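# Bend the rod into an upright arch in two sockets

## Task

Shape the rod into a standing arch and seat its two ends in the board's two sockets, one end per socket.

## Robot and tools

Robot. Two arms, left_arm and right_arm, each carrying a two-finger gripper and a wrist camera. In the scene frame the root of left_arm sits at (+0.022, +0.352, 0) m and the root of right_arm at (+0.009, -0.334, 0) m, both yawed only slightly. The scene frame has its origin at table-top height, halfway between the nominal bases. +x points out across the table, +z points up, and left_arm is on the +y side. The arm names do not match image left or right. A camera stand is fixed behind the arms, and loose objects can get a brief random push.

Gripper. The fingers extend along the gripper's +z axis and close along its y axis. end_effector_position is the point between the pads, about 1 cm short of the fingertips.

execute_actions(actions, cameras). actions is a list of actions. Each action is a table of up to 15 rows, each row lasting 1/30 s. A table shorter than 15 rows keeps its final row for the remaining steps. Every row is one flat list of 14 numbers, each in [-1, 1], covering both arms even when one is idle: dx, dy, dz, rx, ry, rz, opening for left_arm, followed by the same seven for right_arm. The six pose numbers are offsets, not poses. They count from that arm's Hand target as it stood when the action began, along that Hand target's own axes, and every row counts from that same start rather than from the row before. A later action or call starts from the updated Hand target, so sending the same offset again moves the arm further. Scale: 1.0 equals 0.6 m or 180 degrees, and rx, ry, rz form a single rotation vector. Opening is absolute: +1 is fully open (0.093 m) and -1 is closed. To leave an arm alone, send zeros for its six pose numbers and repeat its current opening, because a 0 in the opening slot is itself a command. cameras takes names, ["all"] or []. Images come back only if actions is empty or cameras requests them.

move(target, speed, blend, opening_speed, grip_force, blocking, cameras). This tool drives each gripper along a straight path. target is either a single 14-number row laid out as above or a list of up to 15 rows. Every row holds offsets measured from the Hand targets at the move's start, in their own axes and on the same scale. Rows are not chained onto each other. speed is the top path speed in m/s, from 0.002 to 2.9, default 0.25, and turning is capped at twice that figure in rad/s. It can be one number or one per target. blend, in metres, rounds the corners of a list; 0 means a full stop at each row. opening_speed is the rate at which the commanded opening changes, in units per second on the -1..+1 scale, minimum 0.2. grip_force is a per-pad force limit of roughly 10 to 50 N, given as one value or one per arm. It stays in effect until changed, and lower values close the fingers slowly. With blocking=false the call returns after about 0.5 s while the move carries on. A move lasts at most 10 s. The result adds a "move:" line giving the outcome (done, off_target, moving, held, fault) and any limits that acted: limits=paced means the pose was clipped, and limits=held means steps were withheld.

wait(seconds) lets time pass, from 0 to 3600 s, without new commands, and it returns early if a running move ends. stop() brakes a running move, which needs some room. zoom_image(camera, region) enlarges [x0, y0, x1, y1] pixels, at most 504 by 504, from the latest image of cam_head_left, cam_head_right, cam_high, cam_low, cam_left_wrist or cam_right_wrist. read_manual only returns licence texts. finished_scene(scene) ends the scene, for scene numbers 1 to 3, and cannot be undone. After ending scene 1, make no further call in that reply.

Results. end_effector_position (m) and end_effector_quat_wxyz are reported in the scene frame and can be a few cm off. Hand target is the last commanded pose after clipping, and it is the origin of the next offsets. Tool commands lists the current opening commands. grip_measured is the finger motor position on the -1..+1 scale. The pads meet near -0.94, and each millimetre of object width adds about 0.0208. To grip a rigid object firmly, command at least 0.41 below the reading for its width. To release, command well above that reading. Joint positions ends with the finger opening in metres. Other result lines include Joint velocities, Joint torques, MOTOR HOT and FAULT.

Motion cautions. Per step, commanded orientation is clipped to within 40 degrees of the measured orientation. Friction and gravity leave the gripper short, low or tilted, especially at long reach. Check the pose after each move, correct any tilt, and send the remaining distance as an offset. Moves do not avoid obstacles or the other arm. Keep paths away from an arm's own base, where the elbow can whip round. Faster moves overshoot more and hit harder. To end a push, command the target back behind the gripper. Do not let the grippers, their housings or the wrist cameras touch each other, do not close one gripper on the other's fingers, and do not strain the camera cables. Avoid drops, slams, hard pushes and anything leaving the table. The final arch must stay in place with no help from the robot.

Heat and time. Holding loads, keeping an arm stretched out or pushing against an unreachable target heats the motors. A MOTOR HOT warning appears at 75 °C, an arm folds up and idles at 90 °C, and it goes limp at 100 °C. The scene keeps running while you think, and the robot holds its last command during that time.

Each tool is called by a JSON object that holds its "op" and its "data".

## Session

{"op": "execute_actions", "data": {"actions": []}}

{"op": "zoom_image", "data": {"camera": "cam_head_left", "region": [160, 240, 510, 410]}}

{"op": "zoom_image", "data": {"camera": "cam_head_right", "region": [160, 240, 510, 410]}}

Scene clock: 0.00 s.
left_arm: end_effector_position=(+0.4206, +0.3589, +0.0522) grip_measured=+1.000 end_effector_quat_wxyz=(+0.534, -0.037, +0.844, +0.029) | right_arm: end_effector_position=(+0.3941, -0.3997, +0.0626) grip_measured=+1.000 end_effector_quat_wxyz=(+0.529, +0.135, +0.816, -0.188)
Joint positions: left_arm=[-0.053 1.705 0.414 0.845 -0.115 -0.044 0.093] | right_arm=[0.083 1.71 0.417 0.859 0.502 0.041 0.093]
Joint velocities: within noise
Joint torques (N m): no reading
Heat: left arm: 29 °C; right arm: 28 °C.
Hand target: left_arm +0.4260, +0.3588, +0.0635; +0.550, -0.038, +0.834, +0.028 | right_arm +0.3971, -0.3996, +0.0680; +0.536, +0.137, +0.812, -0.187
Tool commands: left_gripper/opening=+1.0 right_gripper/opening=+1.0
camera_calibration:
cam_left_wrist: T_world_to_cam=[[0.08213, -0.99662, 0.00036, 0.32341], [-0.76114, -0.06296, -0.64553, 0.41799], [0.64337, 0.05274, -0.76374, -0.16655]] pos_world=[0.39874, 0.35742, 0.1425]
cam_right_wrist: T_world_to_cam=[[-0.39475, -0.90209, 0.17435, -0.21635], [-0.71356, 0.18147, -0.67668, 0.43628], [0.57879, -0.39153, -0.71534, -0.25721]] pos_world=[0.37478, -0.37504, 0.14896]

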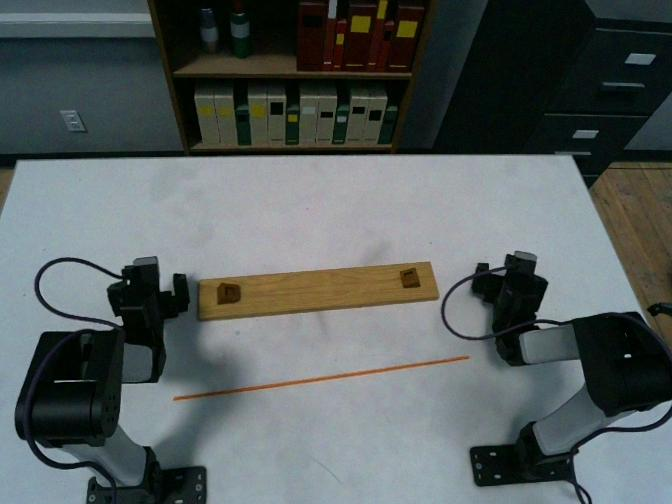

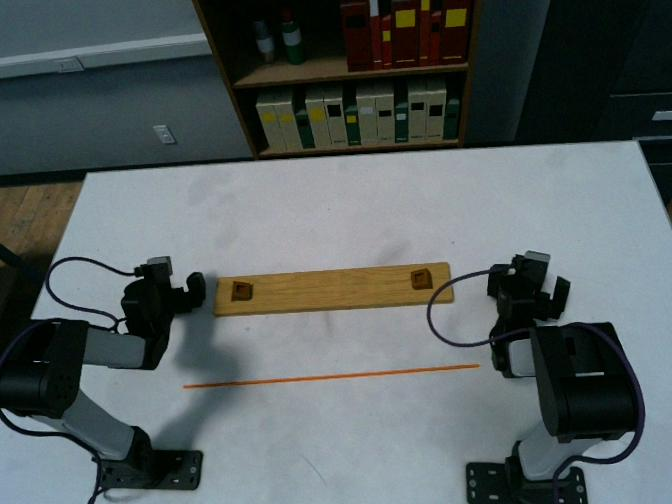

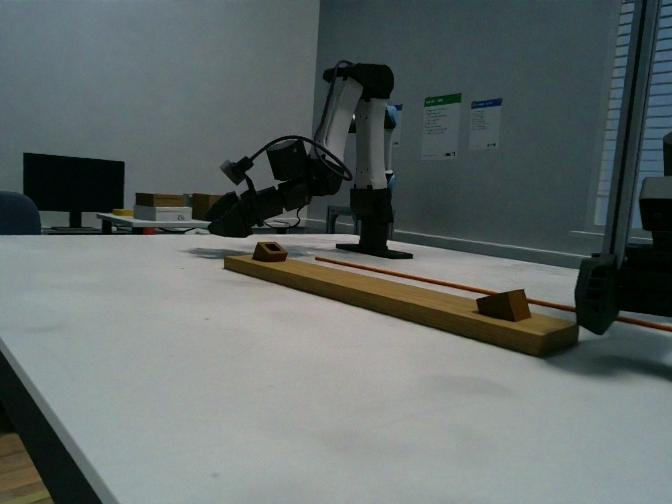

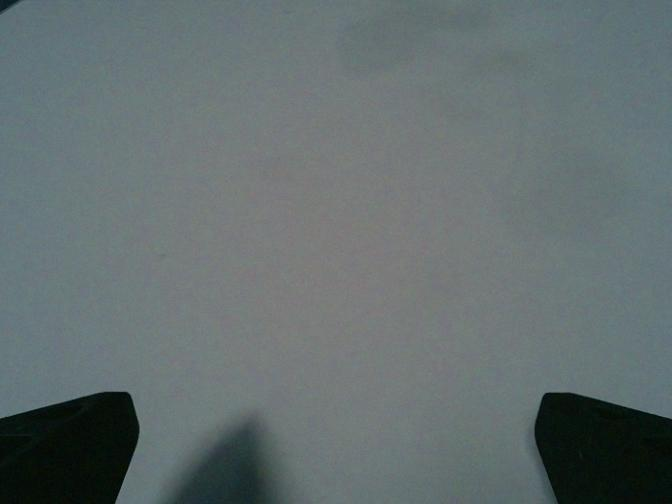

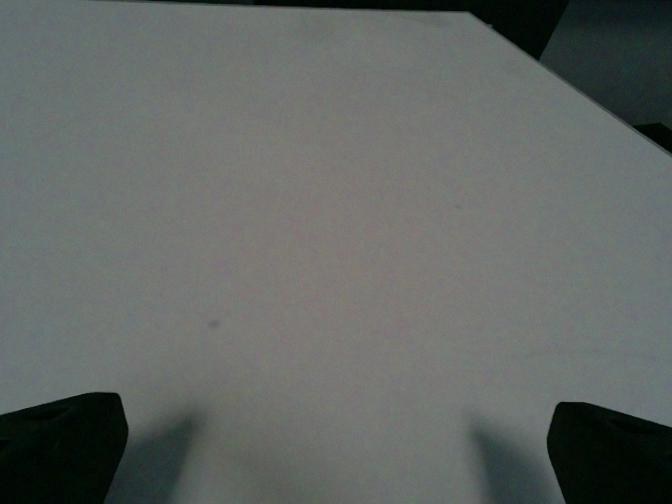

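Scaled by 1.440.

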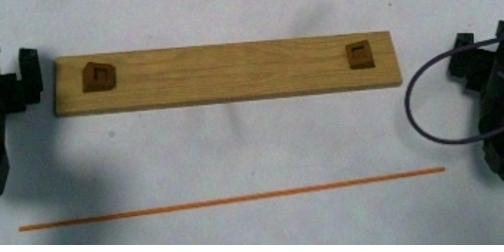

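Scaled by 1.440.

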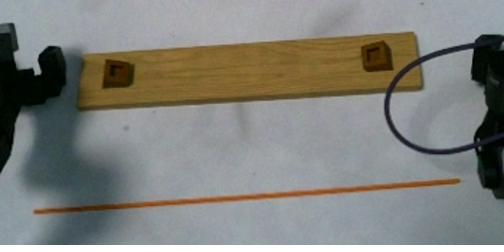

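{"op": "move", "data": {"target": [[0.0832,-0.1293,-0.4352,0.2224,0.3641,0.4873,0,0.0378,0.1058,-0.3878,-0.3284,0.2303,-0.6185,0],[0.2073,-0.1300,-0.3820,0.2224,0.3641,0.4873,0,0.1683,0.1280,-0.3373,-0.3284,0.2303,-0.6185,0]], "speed": [0.4,0.2], "blend": 0.03, "cameras": ["cam_left_wrist","cam_right_wrist"]}}

Scene clock: 53.20 s.
left_arm: end_effector_position=(+0.1716, +0.2580, +0.0415) grip_measured=+0.003 end_effector_quat_wxyz=(-0.121, +0.663, +0.732, +0.098) | right_arm: end_effector_position=(+0.2255, -0.2364, +0.0411) grip_measured=+0.001 end_effector_quat_wxyz=(+0.096, +0.728, -0.670, +0.114)
Joint positions: left_arm=[-0.765 1.504 0.841 -1.156 -0.194 0.704 0.045] | right_arm=[0.652 1.632 0.977 -1.058 0.264 -1.028 0.045]
Joint torques (N m): left_arm=[-0.16 -4.19 4.07 0 -0.31 -0.08] | right_arm=[0.29 -4.3 4.56 0.21 0.32 -0.14]
Heat: left arm: 34 °C; right arm: 35 °C.
Hand target: left_arm +0.1747, +0.2571, +0.0390; -0.117, +0.661, +0.734, +0.105 | right_arm +0.2245, -0.2379, +0.0347; +0.105, +0.734, -0.660, +0.117
Off the commanded pose: left_arm 0.004 m, 1 deg | right_arm 0.007 m, 2 deg.
move: done
cam_left_wrist: T_world_to_cam=[[-0.99343, -0.11085, 0.0283, 0.19811], [-0.06295, 0.73623, 0.6738, -0.16554], [-0.09553, 0.6676, -0.73837, -0.04221]] pos_world=[0.18236, 0.17202, 0.07477]
cam_right_wrist: T_world_to_cam=[[0.9952, 0.097, -0.0127, -0.20139], [0.081, -0.74422, 0.66301, -0.18127], [0.05486, -0.66086, -0.7485, -0.05523]] pos_world=[0.21813, -0.15187, 0.07628]

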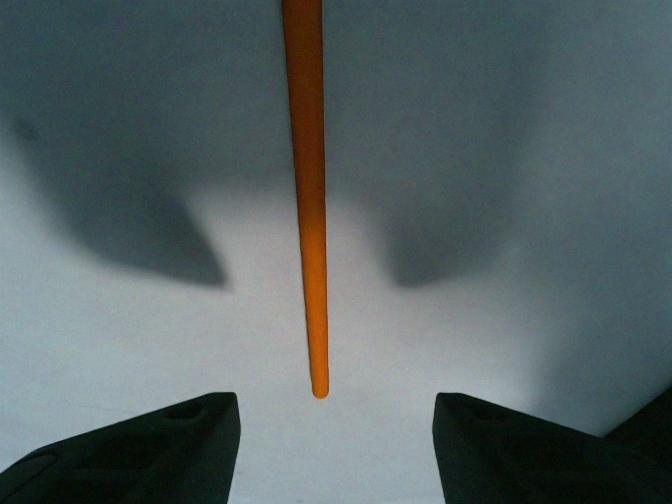

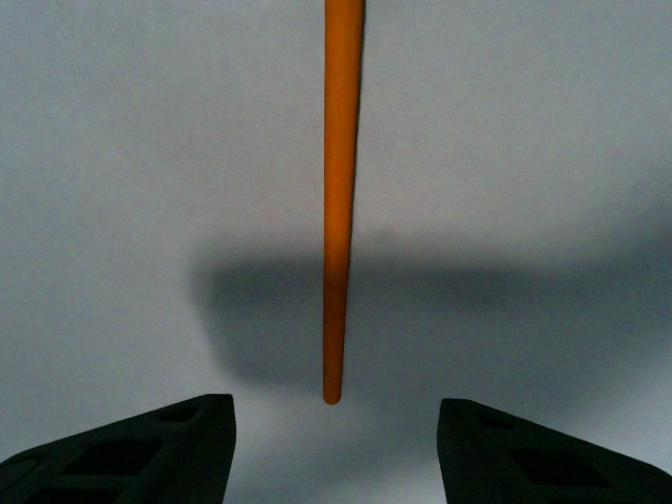

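{"op": "move", "data": {"target": [[-0.0155,0.0092,0.0476,0,0,0,0,-0.0160,0,0.0495,0,0,0,0],[-0.0155,0.0092,0.0476,0,0,0,-1,-0.0160,0,0.0495,0,0,0,-1]], "speed": 0.08, "opening_speed": 0.8, "cameras": ["cam_left_wrist","cam_right_wrist"]}}

Scene clock: 74.30 s.
left_arm: end_effector_position=(+0.1762, +0.2571, +0.0120) grip_measured=-0.936 end_effector_quat_wxyz=(-0.120, +0.660, +0.735, +0.100) | right_arm: end_effector_position=(+0.2237, -0.2385, +0.0106) grip_measured=-0.930 end_effector_quat_wxyz=(+0.103, +0.728, -0.668, +0.115)
Joint positions: left_arm=[-0.756 1.578 0.78 -1.018 -0.198 0.706 0] | right_arm=[0.652 1.692 0.904 -0.938 0.269 -1.029 0.001]
Joint torques (N m): left_arm=[0.66 -4.37 3.73 0.05 -0.32 0.1] | right_arm=[0.38 -4.27 4.23 0.27 0.27 -0.18]
Heat: left arm: 33 °C; right arm: 32 °C.
Hand target: left_arm +0.1803, +0.2576, +0.0090; -0.117, +0.661, +0.734, +0.105 | right_arm +0.2245, -0.2380, +0.0034; +0.105, +0.734, -0.660, +0.117
Off the commanded pose: left_arm 0.005 m, 1 deg | right_arm 0.007 m, 1 deg.
move: done
cam_left_wrist: T_world_to_cam=[[-0.99284, -0.11709, 0.02371, 0.20499], [-0.07056, 0.73489, 0.67451, -0.14301], [-0.0964, 0.66801, -0.73789, -0.06292]] pos_world=[0.18737, 0.17113, 0.04518]
cam_right_wrist: T_world_to_cam=[[0.99488, 0.09853, -0.02236, -0.19917], [0.08804, -0.73682, 0.67033, -0.16232], [0.04958, -0.66886, -0.74173, -0.08016]] pos_world=[0.21642, -0.1536, 0.0449]

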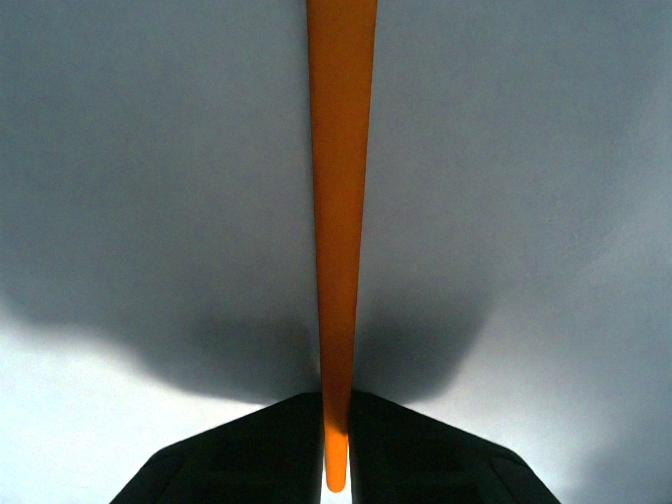

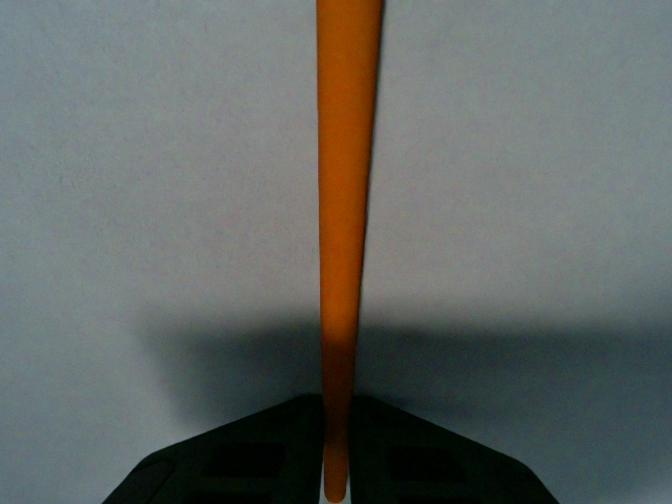

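{"op": "move", "data": {"target": [[0.0226,-0.0003,-0.0803,0,0,0,-1,0.0220,-0.0007,-0.0892,0,0,0,-1],[0.0682,0.1537,-0.2950,-0.1495,-0.1116,-0.0673,-1,0.0963,-0.1372,-0.2958,0.1463,-0.1056,0.0901,-1],[0.0455,0.2647,-0.3550,-0.2428,-0.2532,-0.2128,-1,0.0905,-0.2422,-0.3502,0.2460,-0.2428,0.2352,-1]], "speed": 0.18, "blend": [0.015,0.03,0], "cameras": ["all"]}}

Scene clock: 116.20 s.
left_arm: end_effector_position=(+0.3363, +0.2380, +0.2049) grip_measured=-0.948 end_effector_quat_wxyz=(+0.411, +0.407, +0.802, +0.147) | right_arm: end_effector_position=(+0.3671, -0.2142, +0.2086) grip_measured=-0.940 end_effector_quat_wxyz=(+0.424, -0.456, +0.772, -0.126)
Joint positions: left_arm=[-0.51 1.094 0.889 -0.496 -0.282 0.584 0] | right_arm=[0.408 1.24 0.973 -0.391 0.096 -0.749 0]
Joint torques (N m): left_arm=[0.35 -5.03 6 2.71 -0.12 -0.44] | right_arm=[-0.39 -6.27 7.04 2.06 -0.32 0.44]
Heat: left arm: 32 °C; right arm: 31 °C.
Hand target: left_arm +0.3424, +0.2341, +0.2200; +0.447, +0.380, +0.798, +0.136 | right_arm +0.3674, -0.2091, +0.2201; +0.455, -0.434, +0.770, -0.105
Off the commanded pose: left_arm 0.017 m, 5 deg | right_arm 0.013 m, 5 deg.
move: off_target (left_arm, right_arm)
cam_left_wrist: T_world_to_cam=[[-0.54177, -0.62698, -0.5598, 0.44631], [-0.62295, 0.74664, -0.23336, 0.12123], [0.56428, 0.2223, -0.79509, 0.0032]] pos_world=[0.31551, 0.1886, 0.28067]
cam_right_wrist: T_world_to_cam=[[0.61713, -0.53269, 0.57912, -0.4618], [-0.50712, -0.83201, -0.2249, 0.09508], [0.60164, -0.15489, -0.7836, -0.00797]] pos_world=[0.33801, -0.16812, 0.28258]

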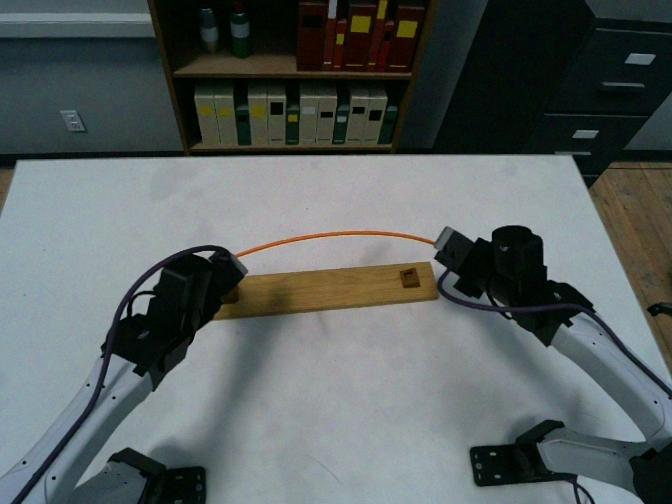

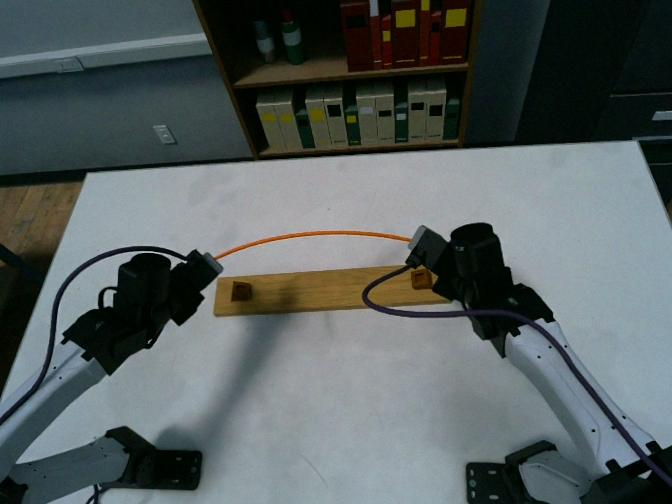

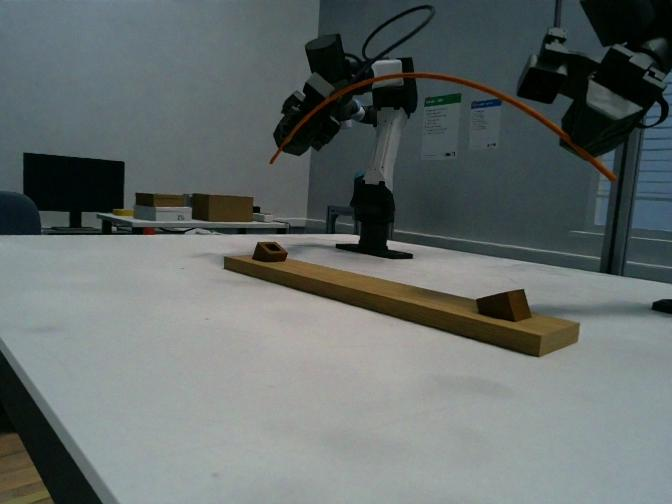

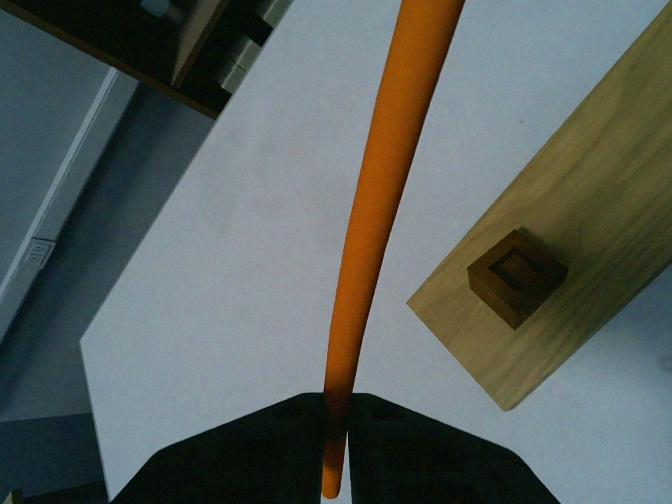

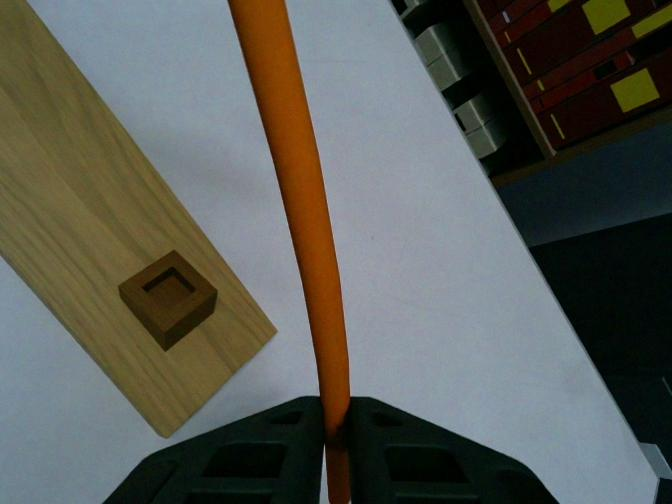

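{"op": "move", "data": {"target": [[-0.0292,-0.1177,0.1312,0.0230,-0.0985,-0.1570,-1,0.0308,0.1298,0.1590,-0.0209,-0.0878,0.1344,-1]], "speed": 0.15, "cameras": ["cam_head_left","cam_head_right","cam_low"]}}

{"op": "zoom_image", "data": {"camera": "cam_low", "region": [220, 180, 360, 290]}}

{"op": "zoom_image", "data": {"camera": "cam_low", "region": [440, 220, 580, 330]}}

Scene clock: 153.27 s.
left_arm: end_effector_position=(+0.3740, +0.1845, +0.1295) grip_measured=-0.949 end_effector_quat_wxyz=(+0.536, +0.218, +0.815, -0.013) | right_arm: end_effector_position=(+0.4005, -0.1732, +0.1123) grip_measured=-0.940 end_effector_quat_wxyz=(+0.547, -0.286, +0.786, +0.029)
Joint positions: left_arm=[-0.564 1.352 0.534 0.366 -0.231 0.127 0] | right_arm=[0.425 1.545 0.575 0.56 -0.02 -0.304 0]
Joint torques (N m): left_arm=[-1.26 -4.59 5.78 3.38 0.33 -0.55] | right_arm=[1.81 -4.44 5.78 2.2 -0.67 0.44]
Heat: left arm: 39 °C; right arm: 38 °C.
Hand target: left_arm +0.3778, +0.1642, +0.1469; +0.569, +0.207, +0.794, -0.065 | right_arm +0.3946, -0.1542, +0.1117; +0.553, -0.288, +0.778, +0.077
Off the commanded pose: left_arm 0.027 m, 8 deg | right_arm 0.020 m, 6 deg.
move: off_target (left_arm, right_arm)

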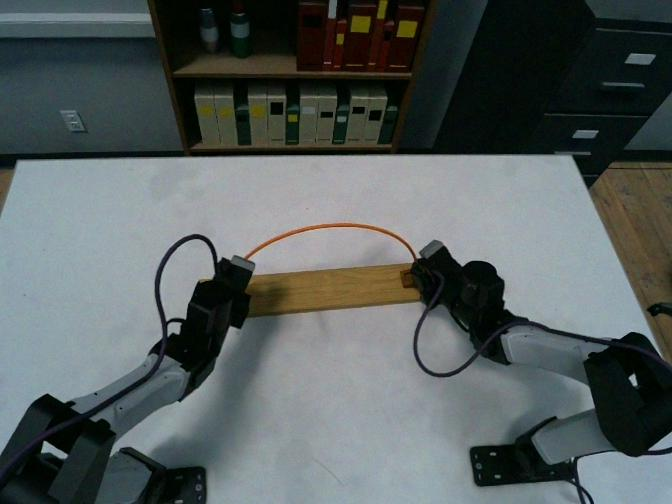

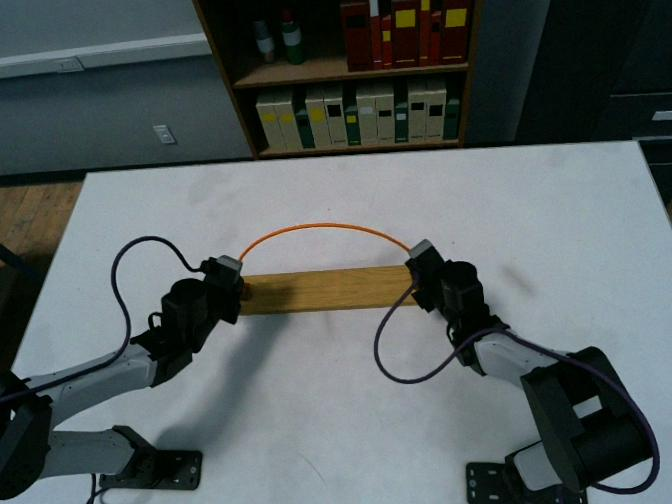

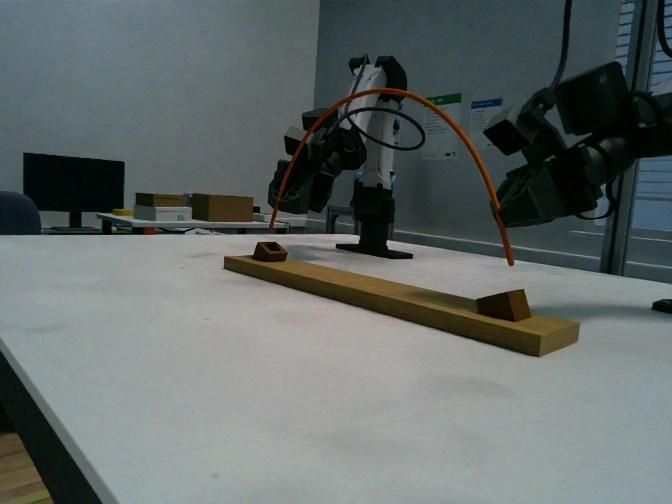

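Scaled by 3.600.

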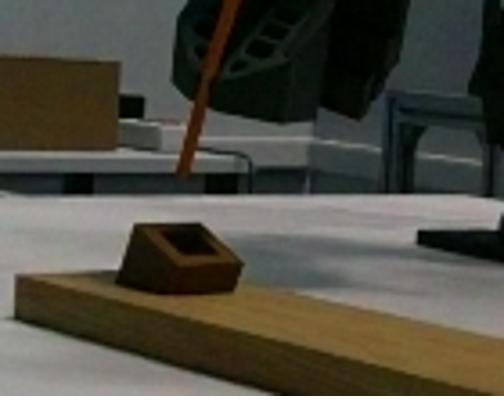

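Scaled by 3.600.

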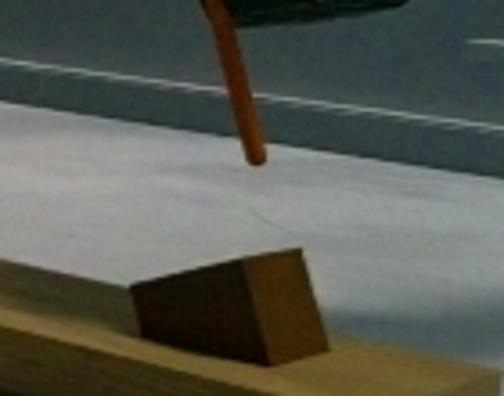

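{"op": "move", "data": {"target": [[0.0260,-0.0280,0.0210,0,0,0,-1,0.0187,0.0275,0.0250,0,0,0,-1]], "speed": 0.08, "cameras": ["cam_low","cam_left_wrist","cam_right_wrist"]}}

{"op": "zoom_image", "data": {"camera": "cam_low", "region": [220, 180, 360, 290]}}

{"op": "zoom_image", "data": {"camera": "cam_low", "region": [440, 220, 580, 330]}}

Scene clock: 215.97 s.
left_arm: end_effector_position=(+0.3754, +0.1733, +0.1076) grip_measured=-0.949 end_effector_quat_wxyz=(+0.535, +0.210, +0.818, -0.011) | right_arm: end_effector_position=(+0.4023, -0.1604, +0.0919) grip_measured=-0.940 end_effector_quat_wxyz=(+0.546, -0.278, +0.789, +0.032)
Joint positions: left_arm=[-0.608 1.456 0.512 0.484 -0.282 0.093 0] | right_arm=[0.468 1.645 0.566 0.666 0.024 -0.27 0]
Joint torques (N m): left_arm=[-1.94 -5.11 5.57 3.37 0.34 -0.41] | right_arm=[2.54 -4.75 5.71 2.29 -0.59 0.31]
Heat: left arm: 46 °C; right arm: 42 °C.
Hand target: left_arm +0.3780, +0.1487, +0.1258; +0.569, +0.207, +0.794, -0.065 | right_arm +0.3955, -0.1381, +0.0925; +0.553, -0.288, +0.778, +0.077
Off the commanded pose: left_arm 0.031 m, 8 deg | right_arm 0.023 m, 6 deg.
move: off_target (left_arm, right_arm)
cam_left_wrist: T_world_to_cam=[[-0.36687, -0.90927, -0.19656, 0.31666], [-0.66827, 0.40458, -0.62428, 0.28943], [0.64716, -0.09767, -0.75607, -0.06164]] pos_world=[0.34948, 0.16482, 0.19633]
cam_right_wrist: T_world_to_cam=[[0.49631, -0.82761, 0.2622, -0.35694], [-0.56199, -0.53648, -0.62957, 0.23819], [0.6617, 0.16511, -0.73136, -0.0899]] pos_world=[0.3705, -0.15278, 0.1778]

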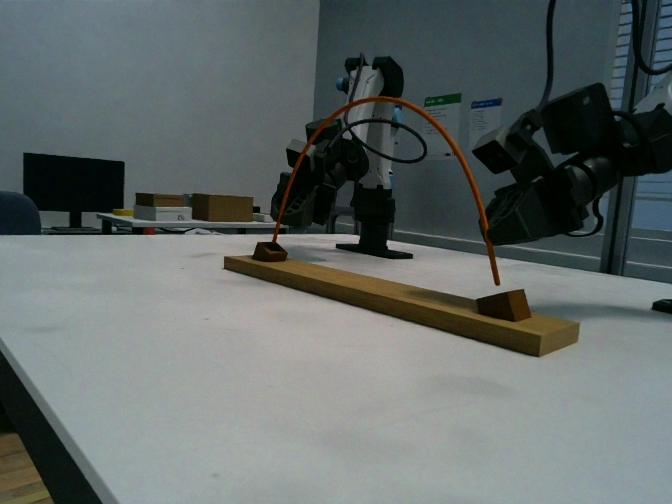

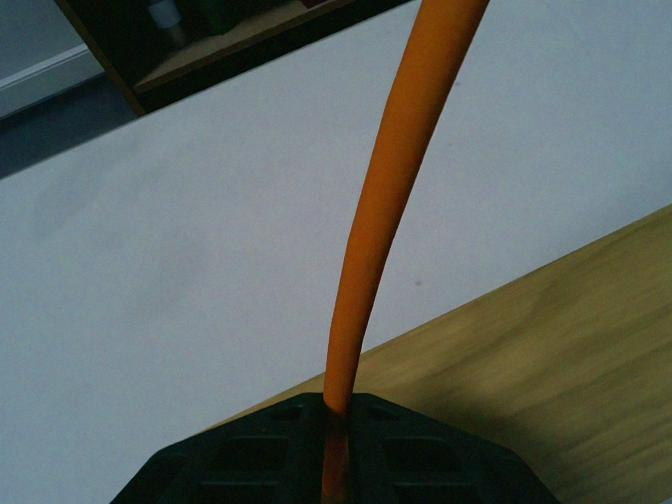

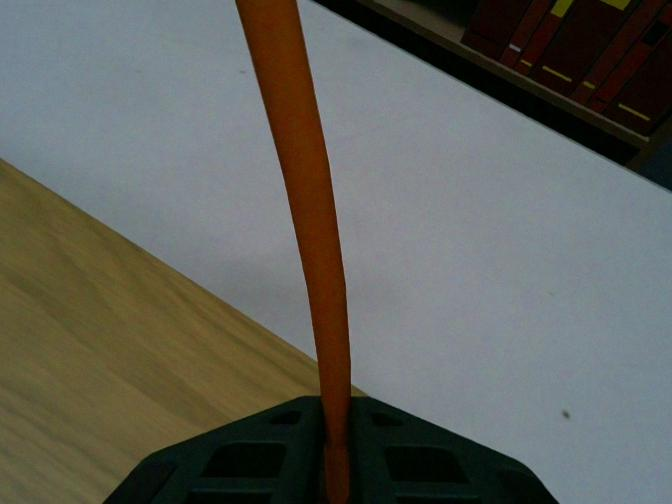

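Scaled by 3.600.

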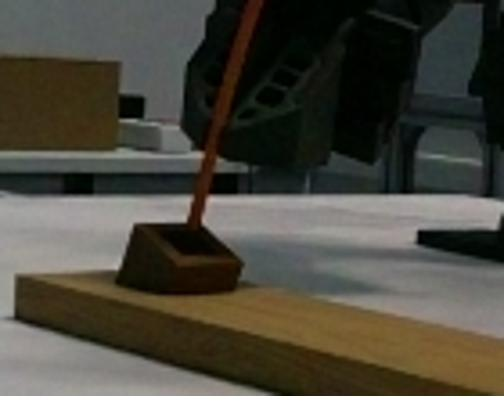

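Scaled by 3.600.

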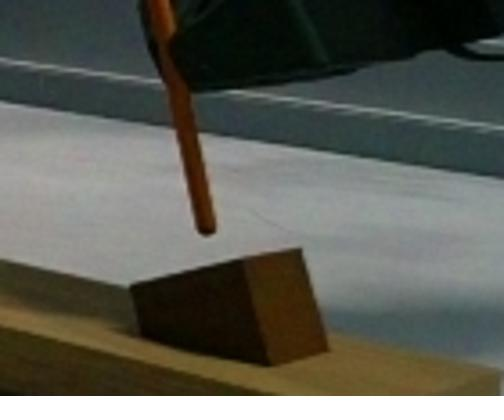

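{"op": "move", "data": {"target": [[0.0410,0.0080,0.0088,0,0,0,-1,0.0385,-0.0012,0.0098,0,0,0,-1]], "speed": 0.06, "cameras": ["cam_low","cam_head_right"]}}

{"op": "zoom_image", "data": {"camera": "cam_low", "region": [220, 180, 360, 290]}}

{"op": "zoom_image", "data": {"camera": "cam_low", "region": [440, 220, 580, 330]}}

Scene clock: 242.07 s.
left_arm: end_effector_position=(+0.3754, +0.1776, +0.0882) grip_measured=-0.949 end_effector_quat_wxyz=(+0.543, +0.204, +0.815, -0.013) | right_arm: end_effector_position=(+0.4025, -0.1602, +0.0734) grip_measured=-0.940 end_effector_quat_wxyz=(+0.554, -0.277, +0.785, +0.033)
Joint positions: left_arm=[-0.597 1.534 0.45 0.644 -0.279 0.093 0] | right_arm=[0.468 1.734 0.529 0.81 0.023 -0.27 0]
Joint torques (N m): left_arm=[-0.51 -5.04 4.96 3.23 0.55 -0.29] | right_arm=[0.7 -4.94 4.86 2.13 -0.78 0.25]
Heat: left arm: 47 °C; right arm: 44 °C.
Hand target: left_arm +0.3778, +0.1574, +0.1017; +0.569, +0.207, +0.794, -0.065 | right_arm +0.3956, -0.1445, +0.0696; +0.553, -0.288, +0.778, +0.077
Off the commanded pose: left_arm 0.024 m, 7 deg | right_arm 0.018 m, 5 deg.
move: off_target (left_arm, right_arm)
Images, in order (width x height): cam_head_right 672x504, cam_low 672x504.

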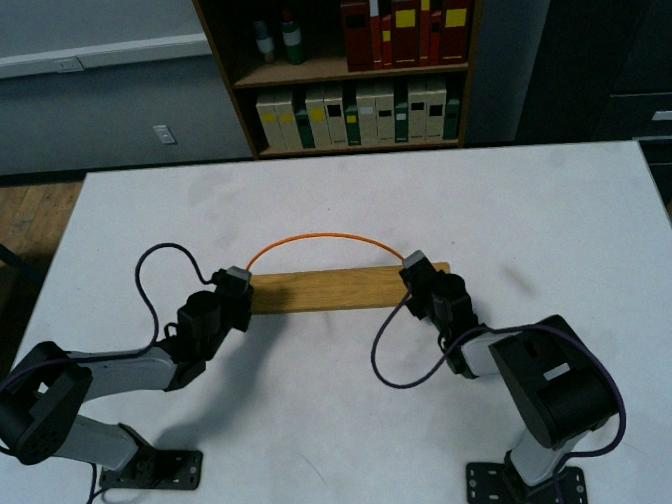

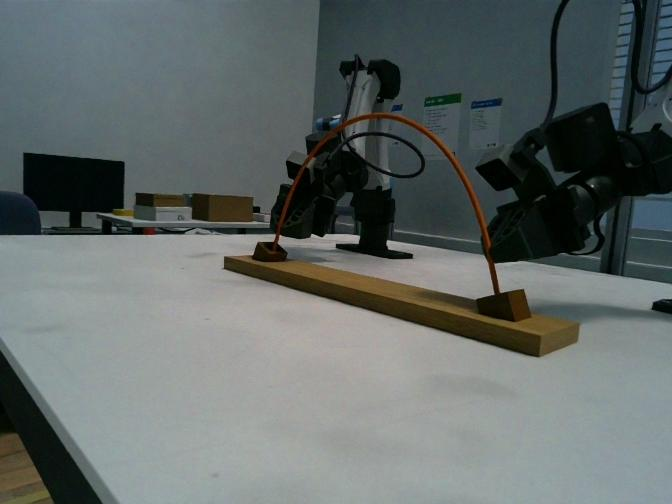

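Scaled by 3.600.

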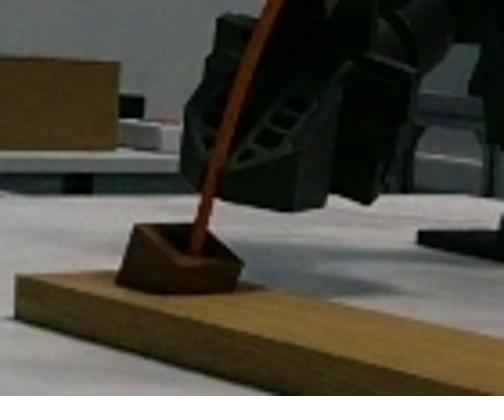

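Scaled by 3.600.

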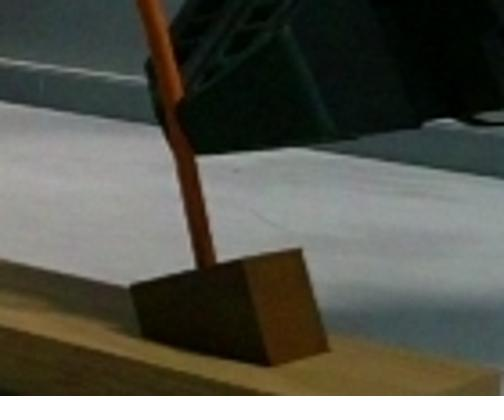

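{"op": "move", "data": {"target": [[0.0085,0.0302,-0.0113,-0.0060,0.0089,0.0195,-1,0.0027,-0.0281,-0.0136,0.0049,0.0118,-0.0181,-1],[0.0085,0.0302,-0.0113,-0.0060,0.0089,0.0195,-0.1,0.0027,-0.0281,-0.0136,0.0049,0.0118,-0.0181,-0.1]], "speed": 0.06, "opening_speed": 0.4, "cameras": ["cam_low","cam_left_wrist","cam_right_wrist"]}}

Scene clock: 262.30 s.
left_arm: end_effector_position=(+0.3773, +0.1811, +0.0901) grip_measured=-0.103 end_effector_quat_wxyz=(+0.544, +0.234, +0.805, -0.024) | right_arm: end_effector_position=(+0.4000, -0.1649, +0.0687) grip_measured=-0.103 end_effector_quat_wxyz=(+0.539, -0.309, +0.782, +0.039)
Joint positions: left_arm=[-0.546 1.521 0.439 0.655 -0.18 0.159 0.04] | right_arm=[0.427 1.72 0.529 0.762 -0.06 -0.331 0.04]
Joint torques (N m): left_arm=[-0.09 -7.34 4.37 2.68 -0.05 -0.17] | right_arm=[-0.05 -7.95 5.29 1.79 -0.13 0.1]
Heat: left arm: 48 °C; right arm: 44 °C.
Hand target: left_arm +0.3778, +0.1774, +0.1017; +0.561, +0.226, +0.795, -0.037 | right_arm +0.3976, -0.1625, +0.0746; +0.543, -0.307, +0.780, +0.050
Off the commanded pose: left_arm 0.012 m, 3 deg | right_arm 0.007 m, 1 deg.
move: off_target (left_arm); target 2's new opening was sent with left_arm's hand 0.014 m and 4 deg from that target
cam_left_wrist: T_world_to_cam=[[-0.41356, -0.88663, -0.207, 0.33543], [-0.62878, 0.44256, -0.63936, 0.25619], [0.65848, -0.13425, -0.74052, -0.07444]] pos_world=[0.34883, 0.17403, 0.1781]
cam_right_wrist: T_world_to_cam=[[0.54677, -0.78899, 0.28024, -0.3685], [-0.5312, -0.5856, -0.61229, 0.19825], [0.6472, 0.18592, -0.7393, -0.0948]] pos_world=[0.36815, -0.15702, 0.15457]

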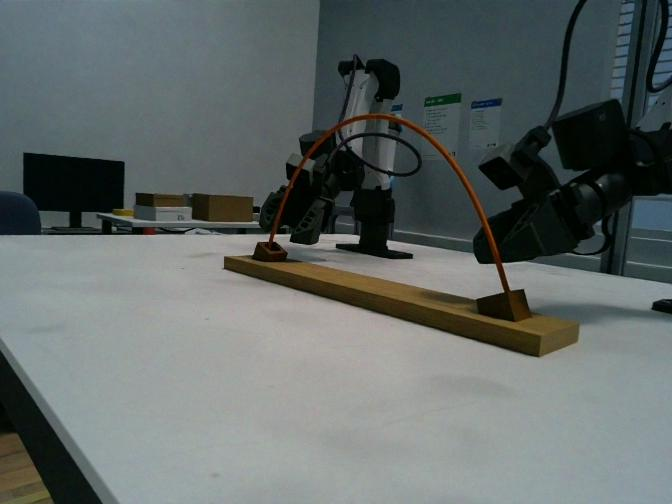

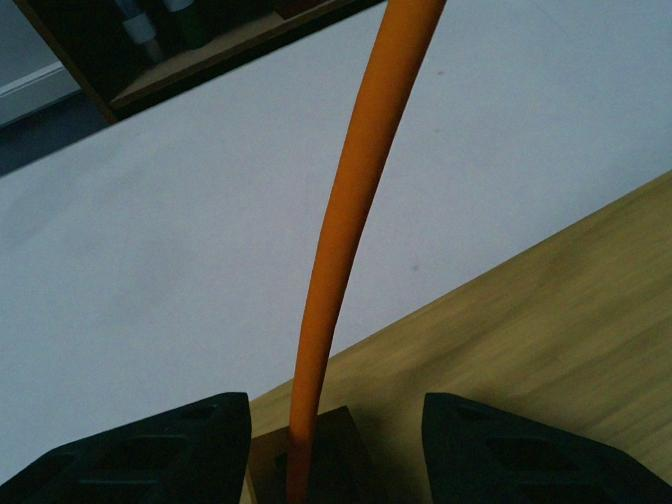

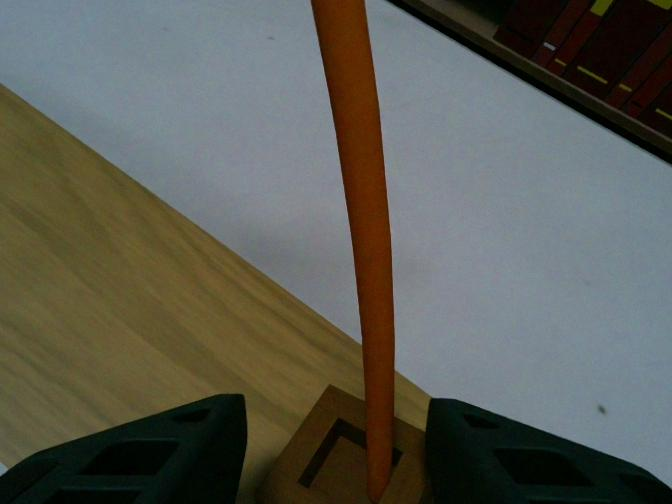

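Rod seated in both sockets; retreat.

{"op": "move", "data": {"target": [[0,0,-0.16,0,0,0,0.2,0,0,-0.16,0,0,0,0.2]], "speed": 0.15, "opening_speed": 0.5, "cameras": ["cam_head_right","cam_low"]}}

Scene clock: 269.90 s.
left_arm: end_effector_position=(+0.2900, +0.2092, +0.1224) grip_measured=+0.197 end_effector_quat_wxyz=(+0.544, +0.241, +0.803, -0.032) | right_arm: end_effector_position=(+0.3213, -0.2016, +0.1114) grip_measured=+0.198 end_effector_quat_wxyz=(+0.541, -0.306, +0.782, +0.046)
Joint positions: left_arm=[-0.649 0.881 0.254 0.194 -0.251 0.117 0.055] | right_arm=[0.396 1.145 0.303 0.416 -0.095 -0.331 0.055]
Joint torques (N m): left_arm=[-0.36 -2.58 7.28 2.46 -0.32 -0.17] | right_arm=[-0.79 -4.3 6.74 1.77 -0.16 -0.08]
Heat: left arm: 48 °C; right arm: 44 °C.
Hand target: left_arm +0.2938, +0.2075, +0.1370; +0.561, +0.227, +0.795, -0.037 | right_arm +0.3192, -0.2021, +0.1134; +0.543, -0.307, +0.780, +0.050
Off the commanded pose: left_arm 0.015 m, 3 deg | right_arm 0.003 m, 1 deg.
move: off_target (left_arm)

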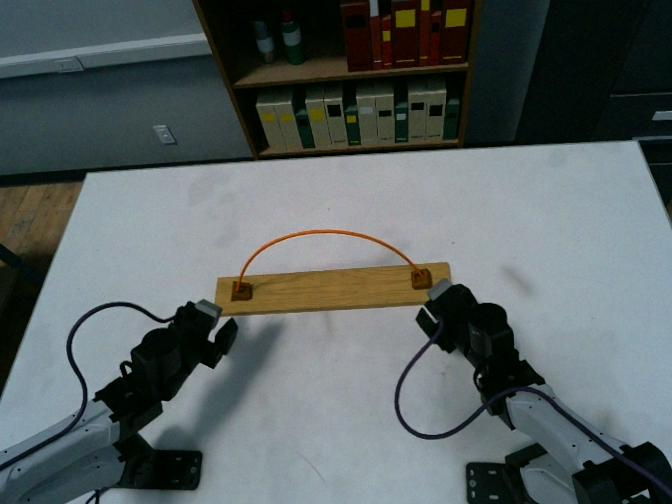

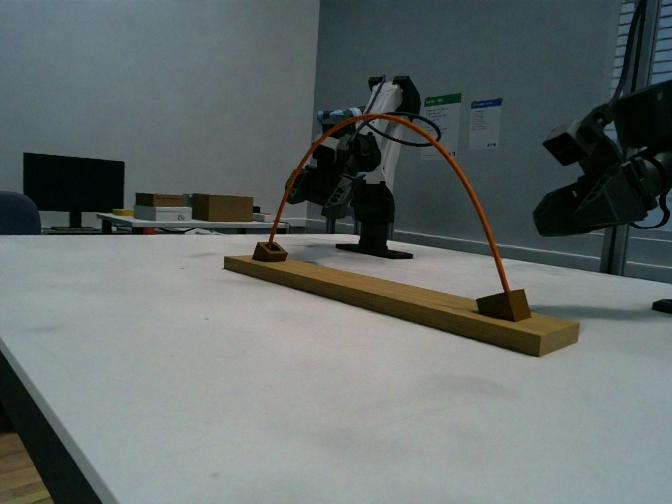

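{"op": "finished_scene", "data": {"scene": 2}}

The scene is finished: the task was done.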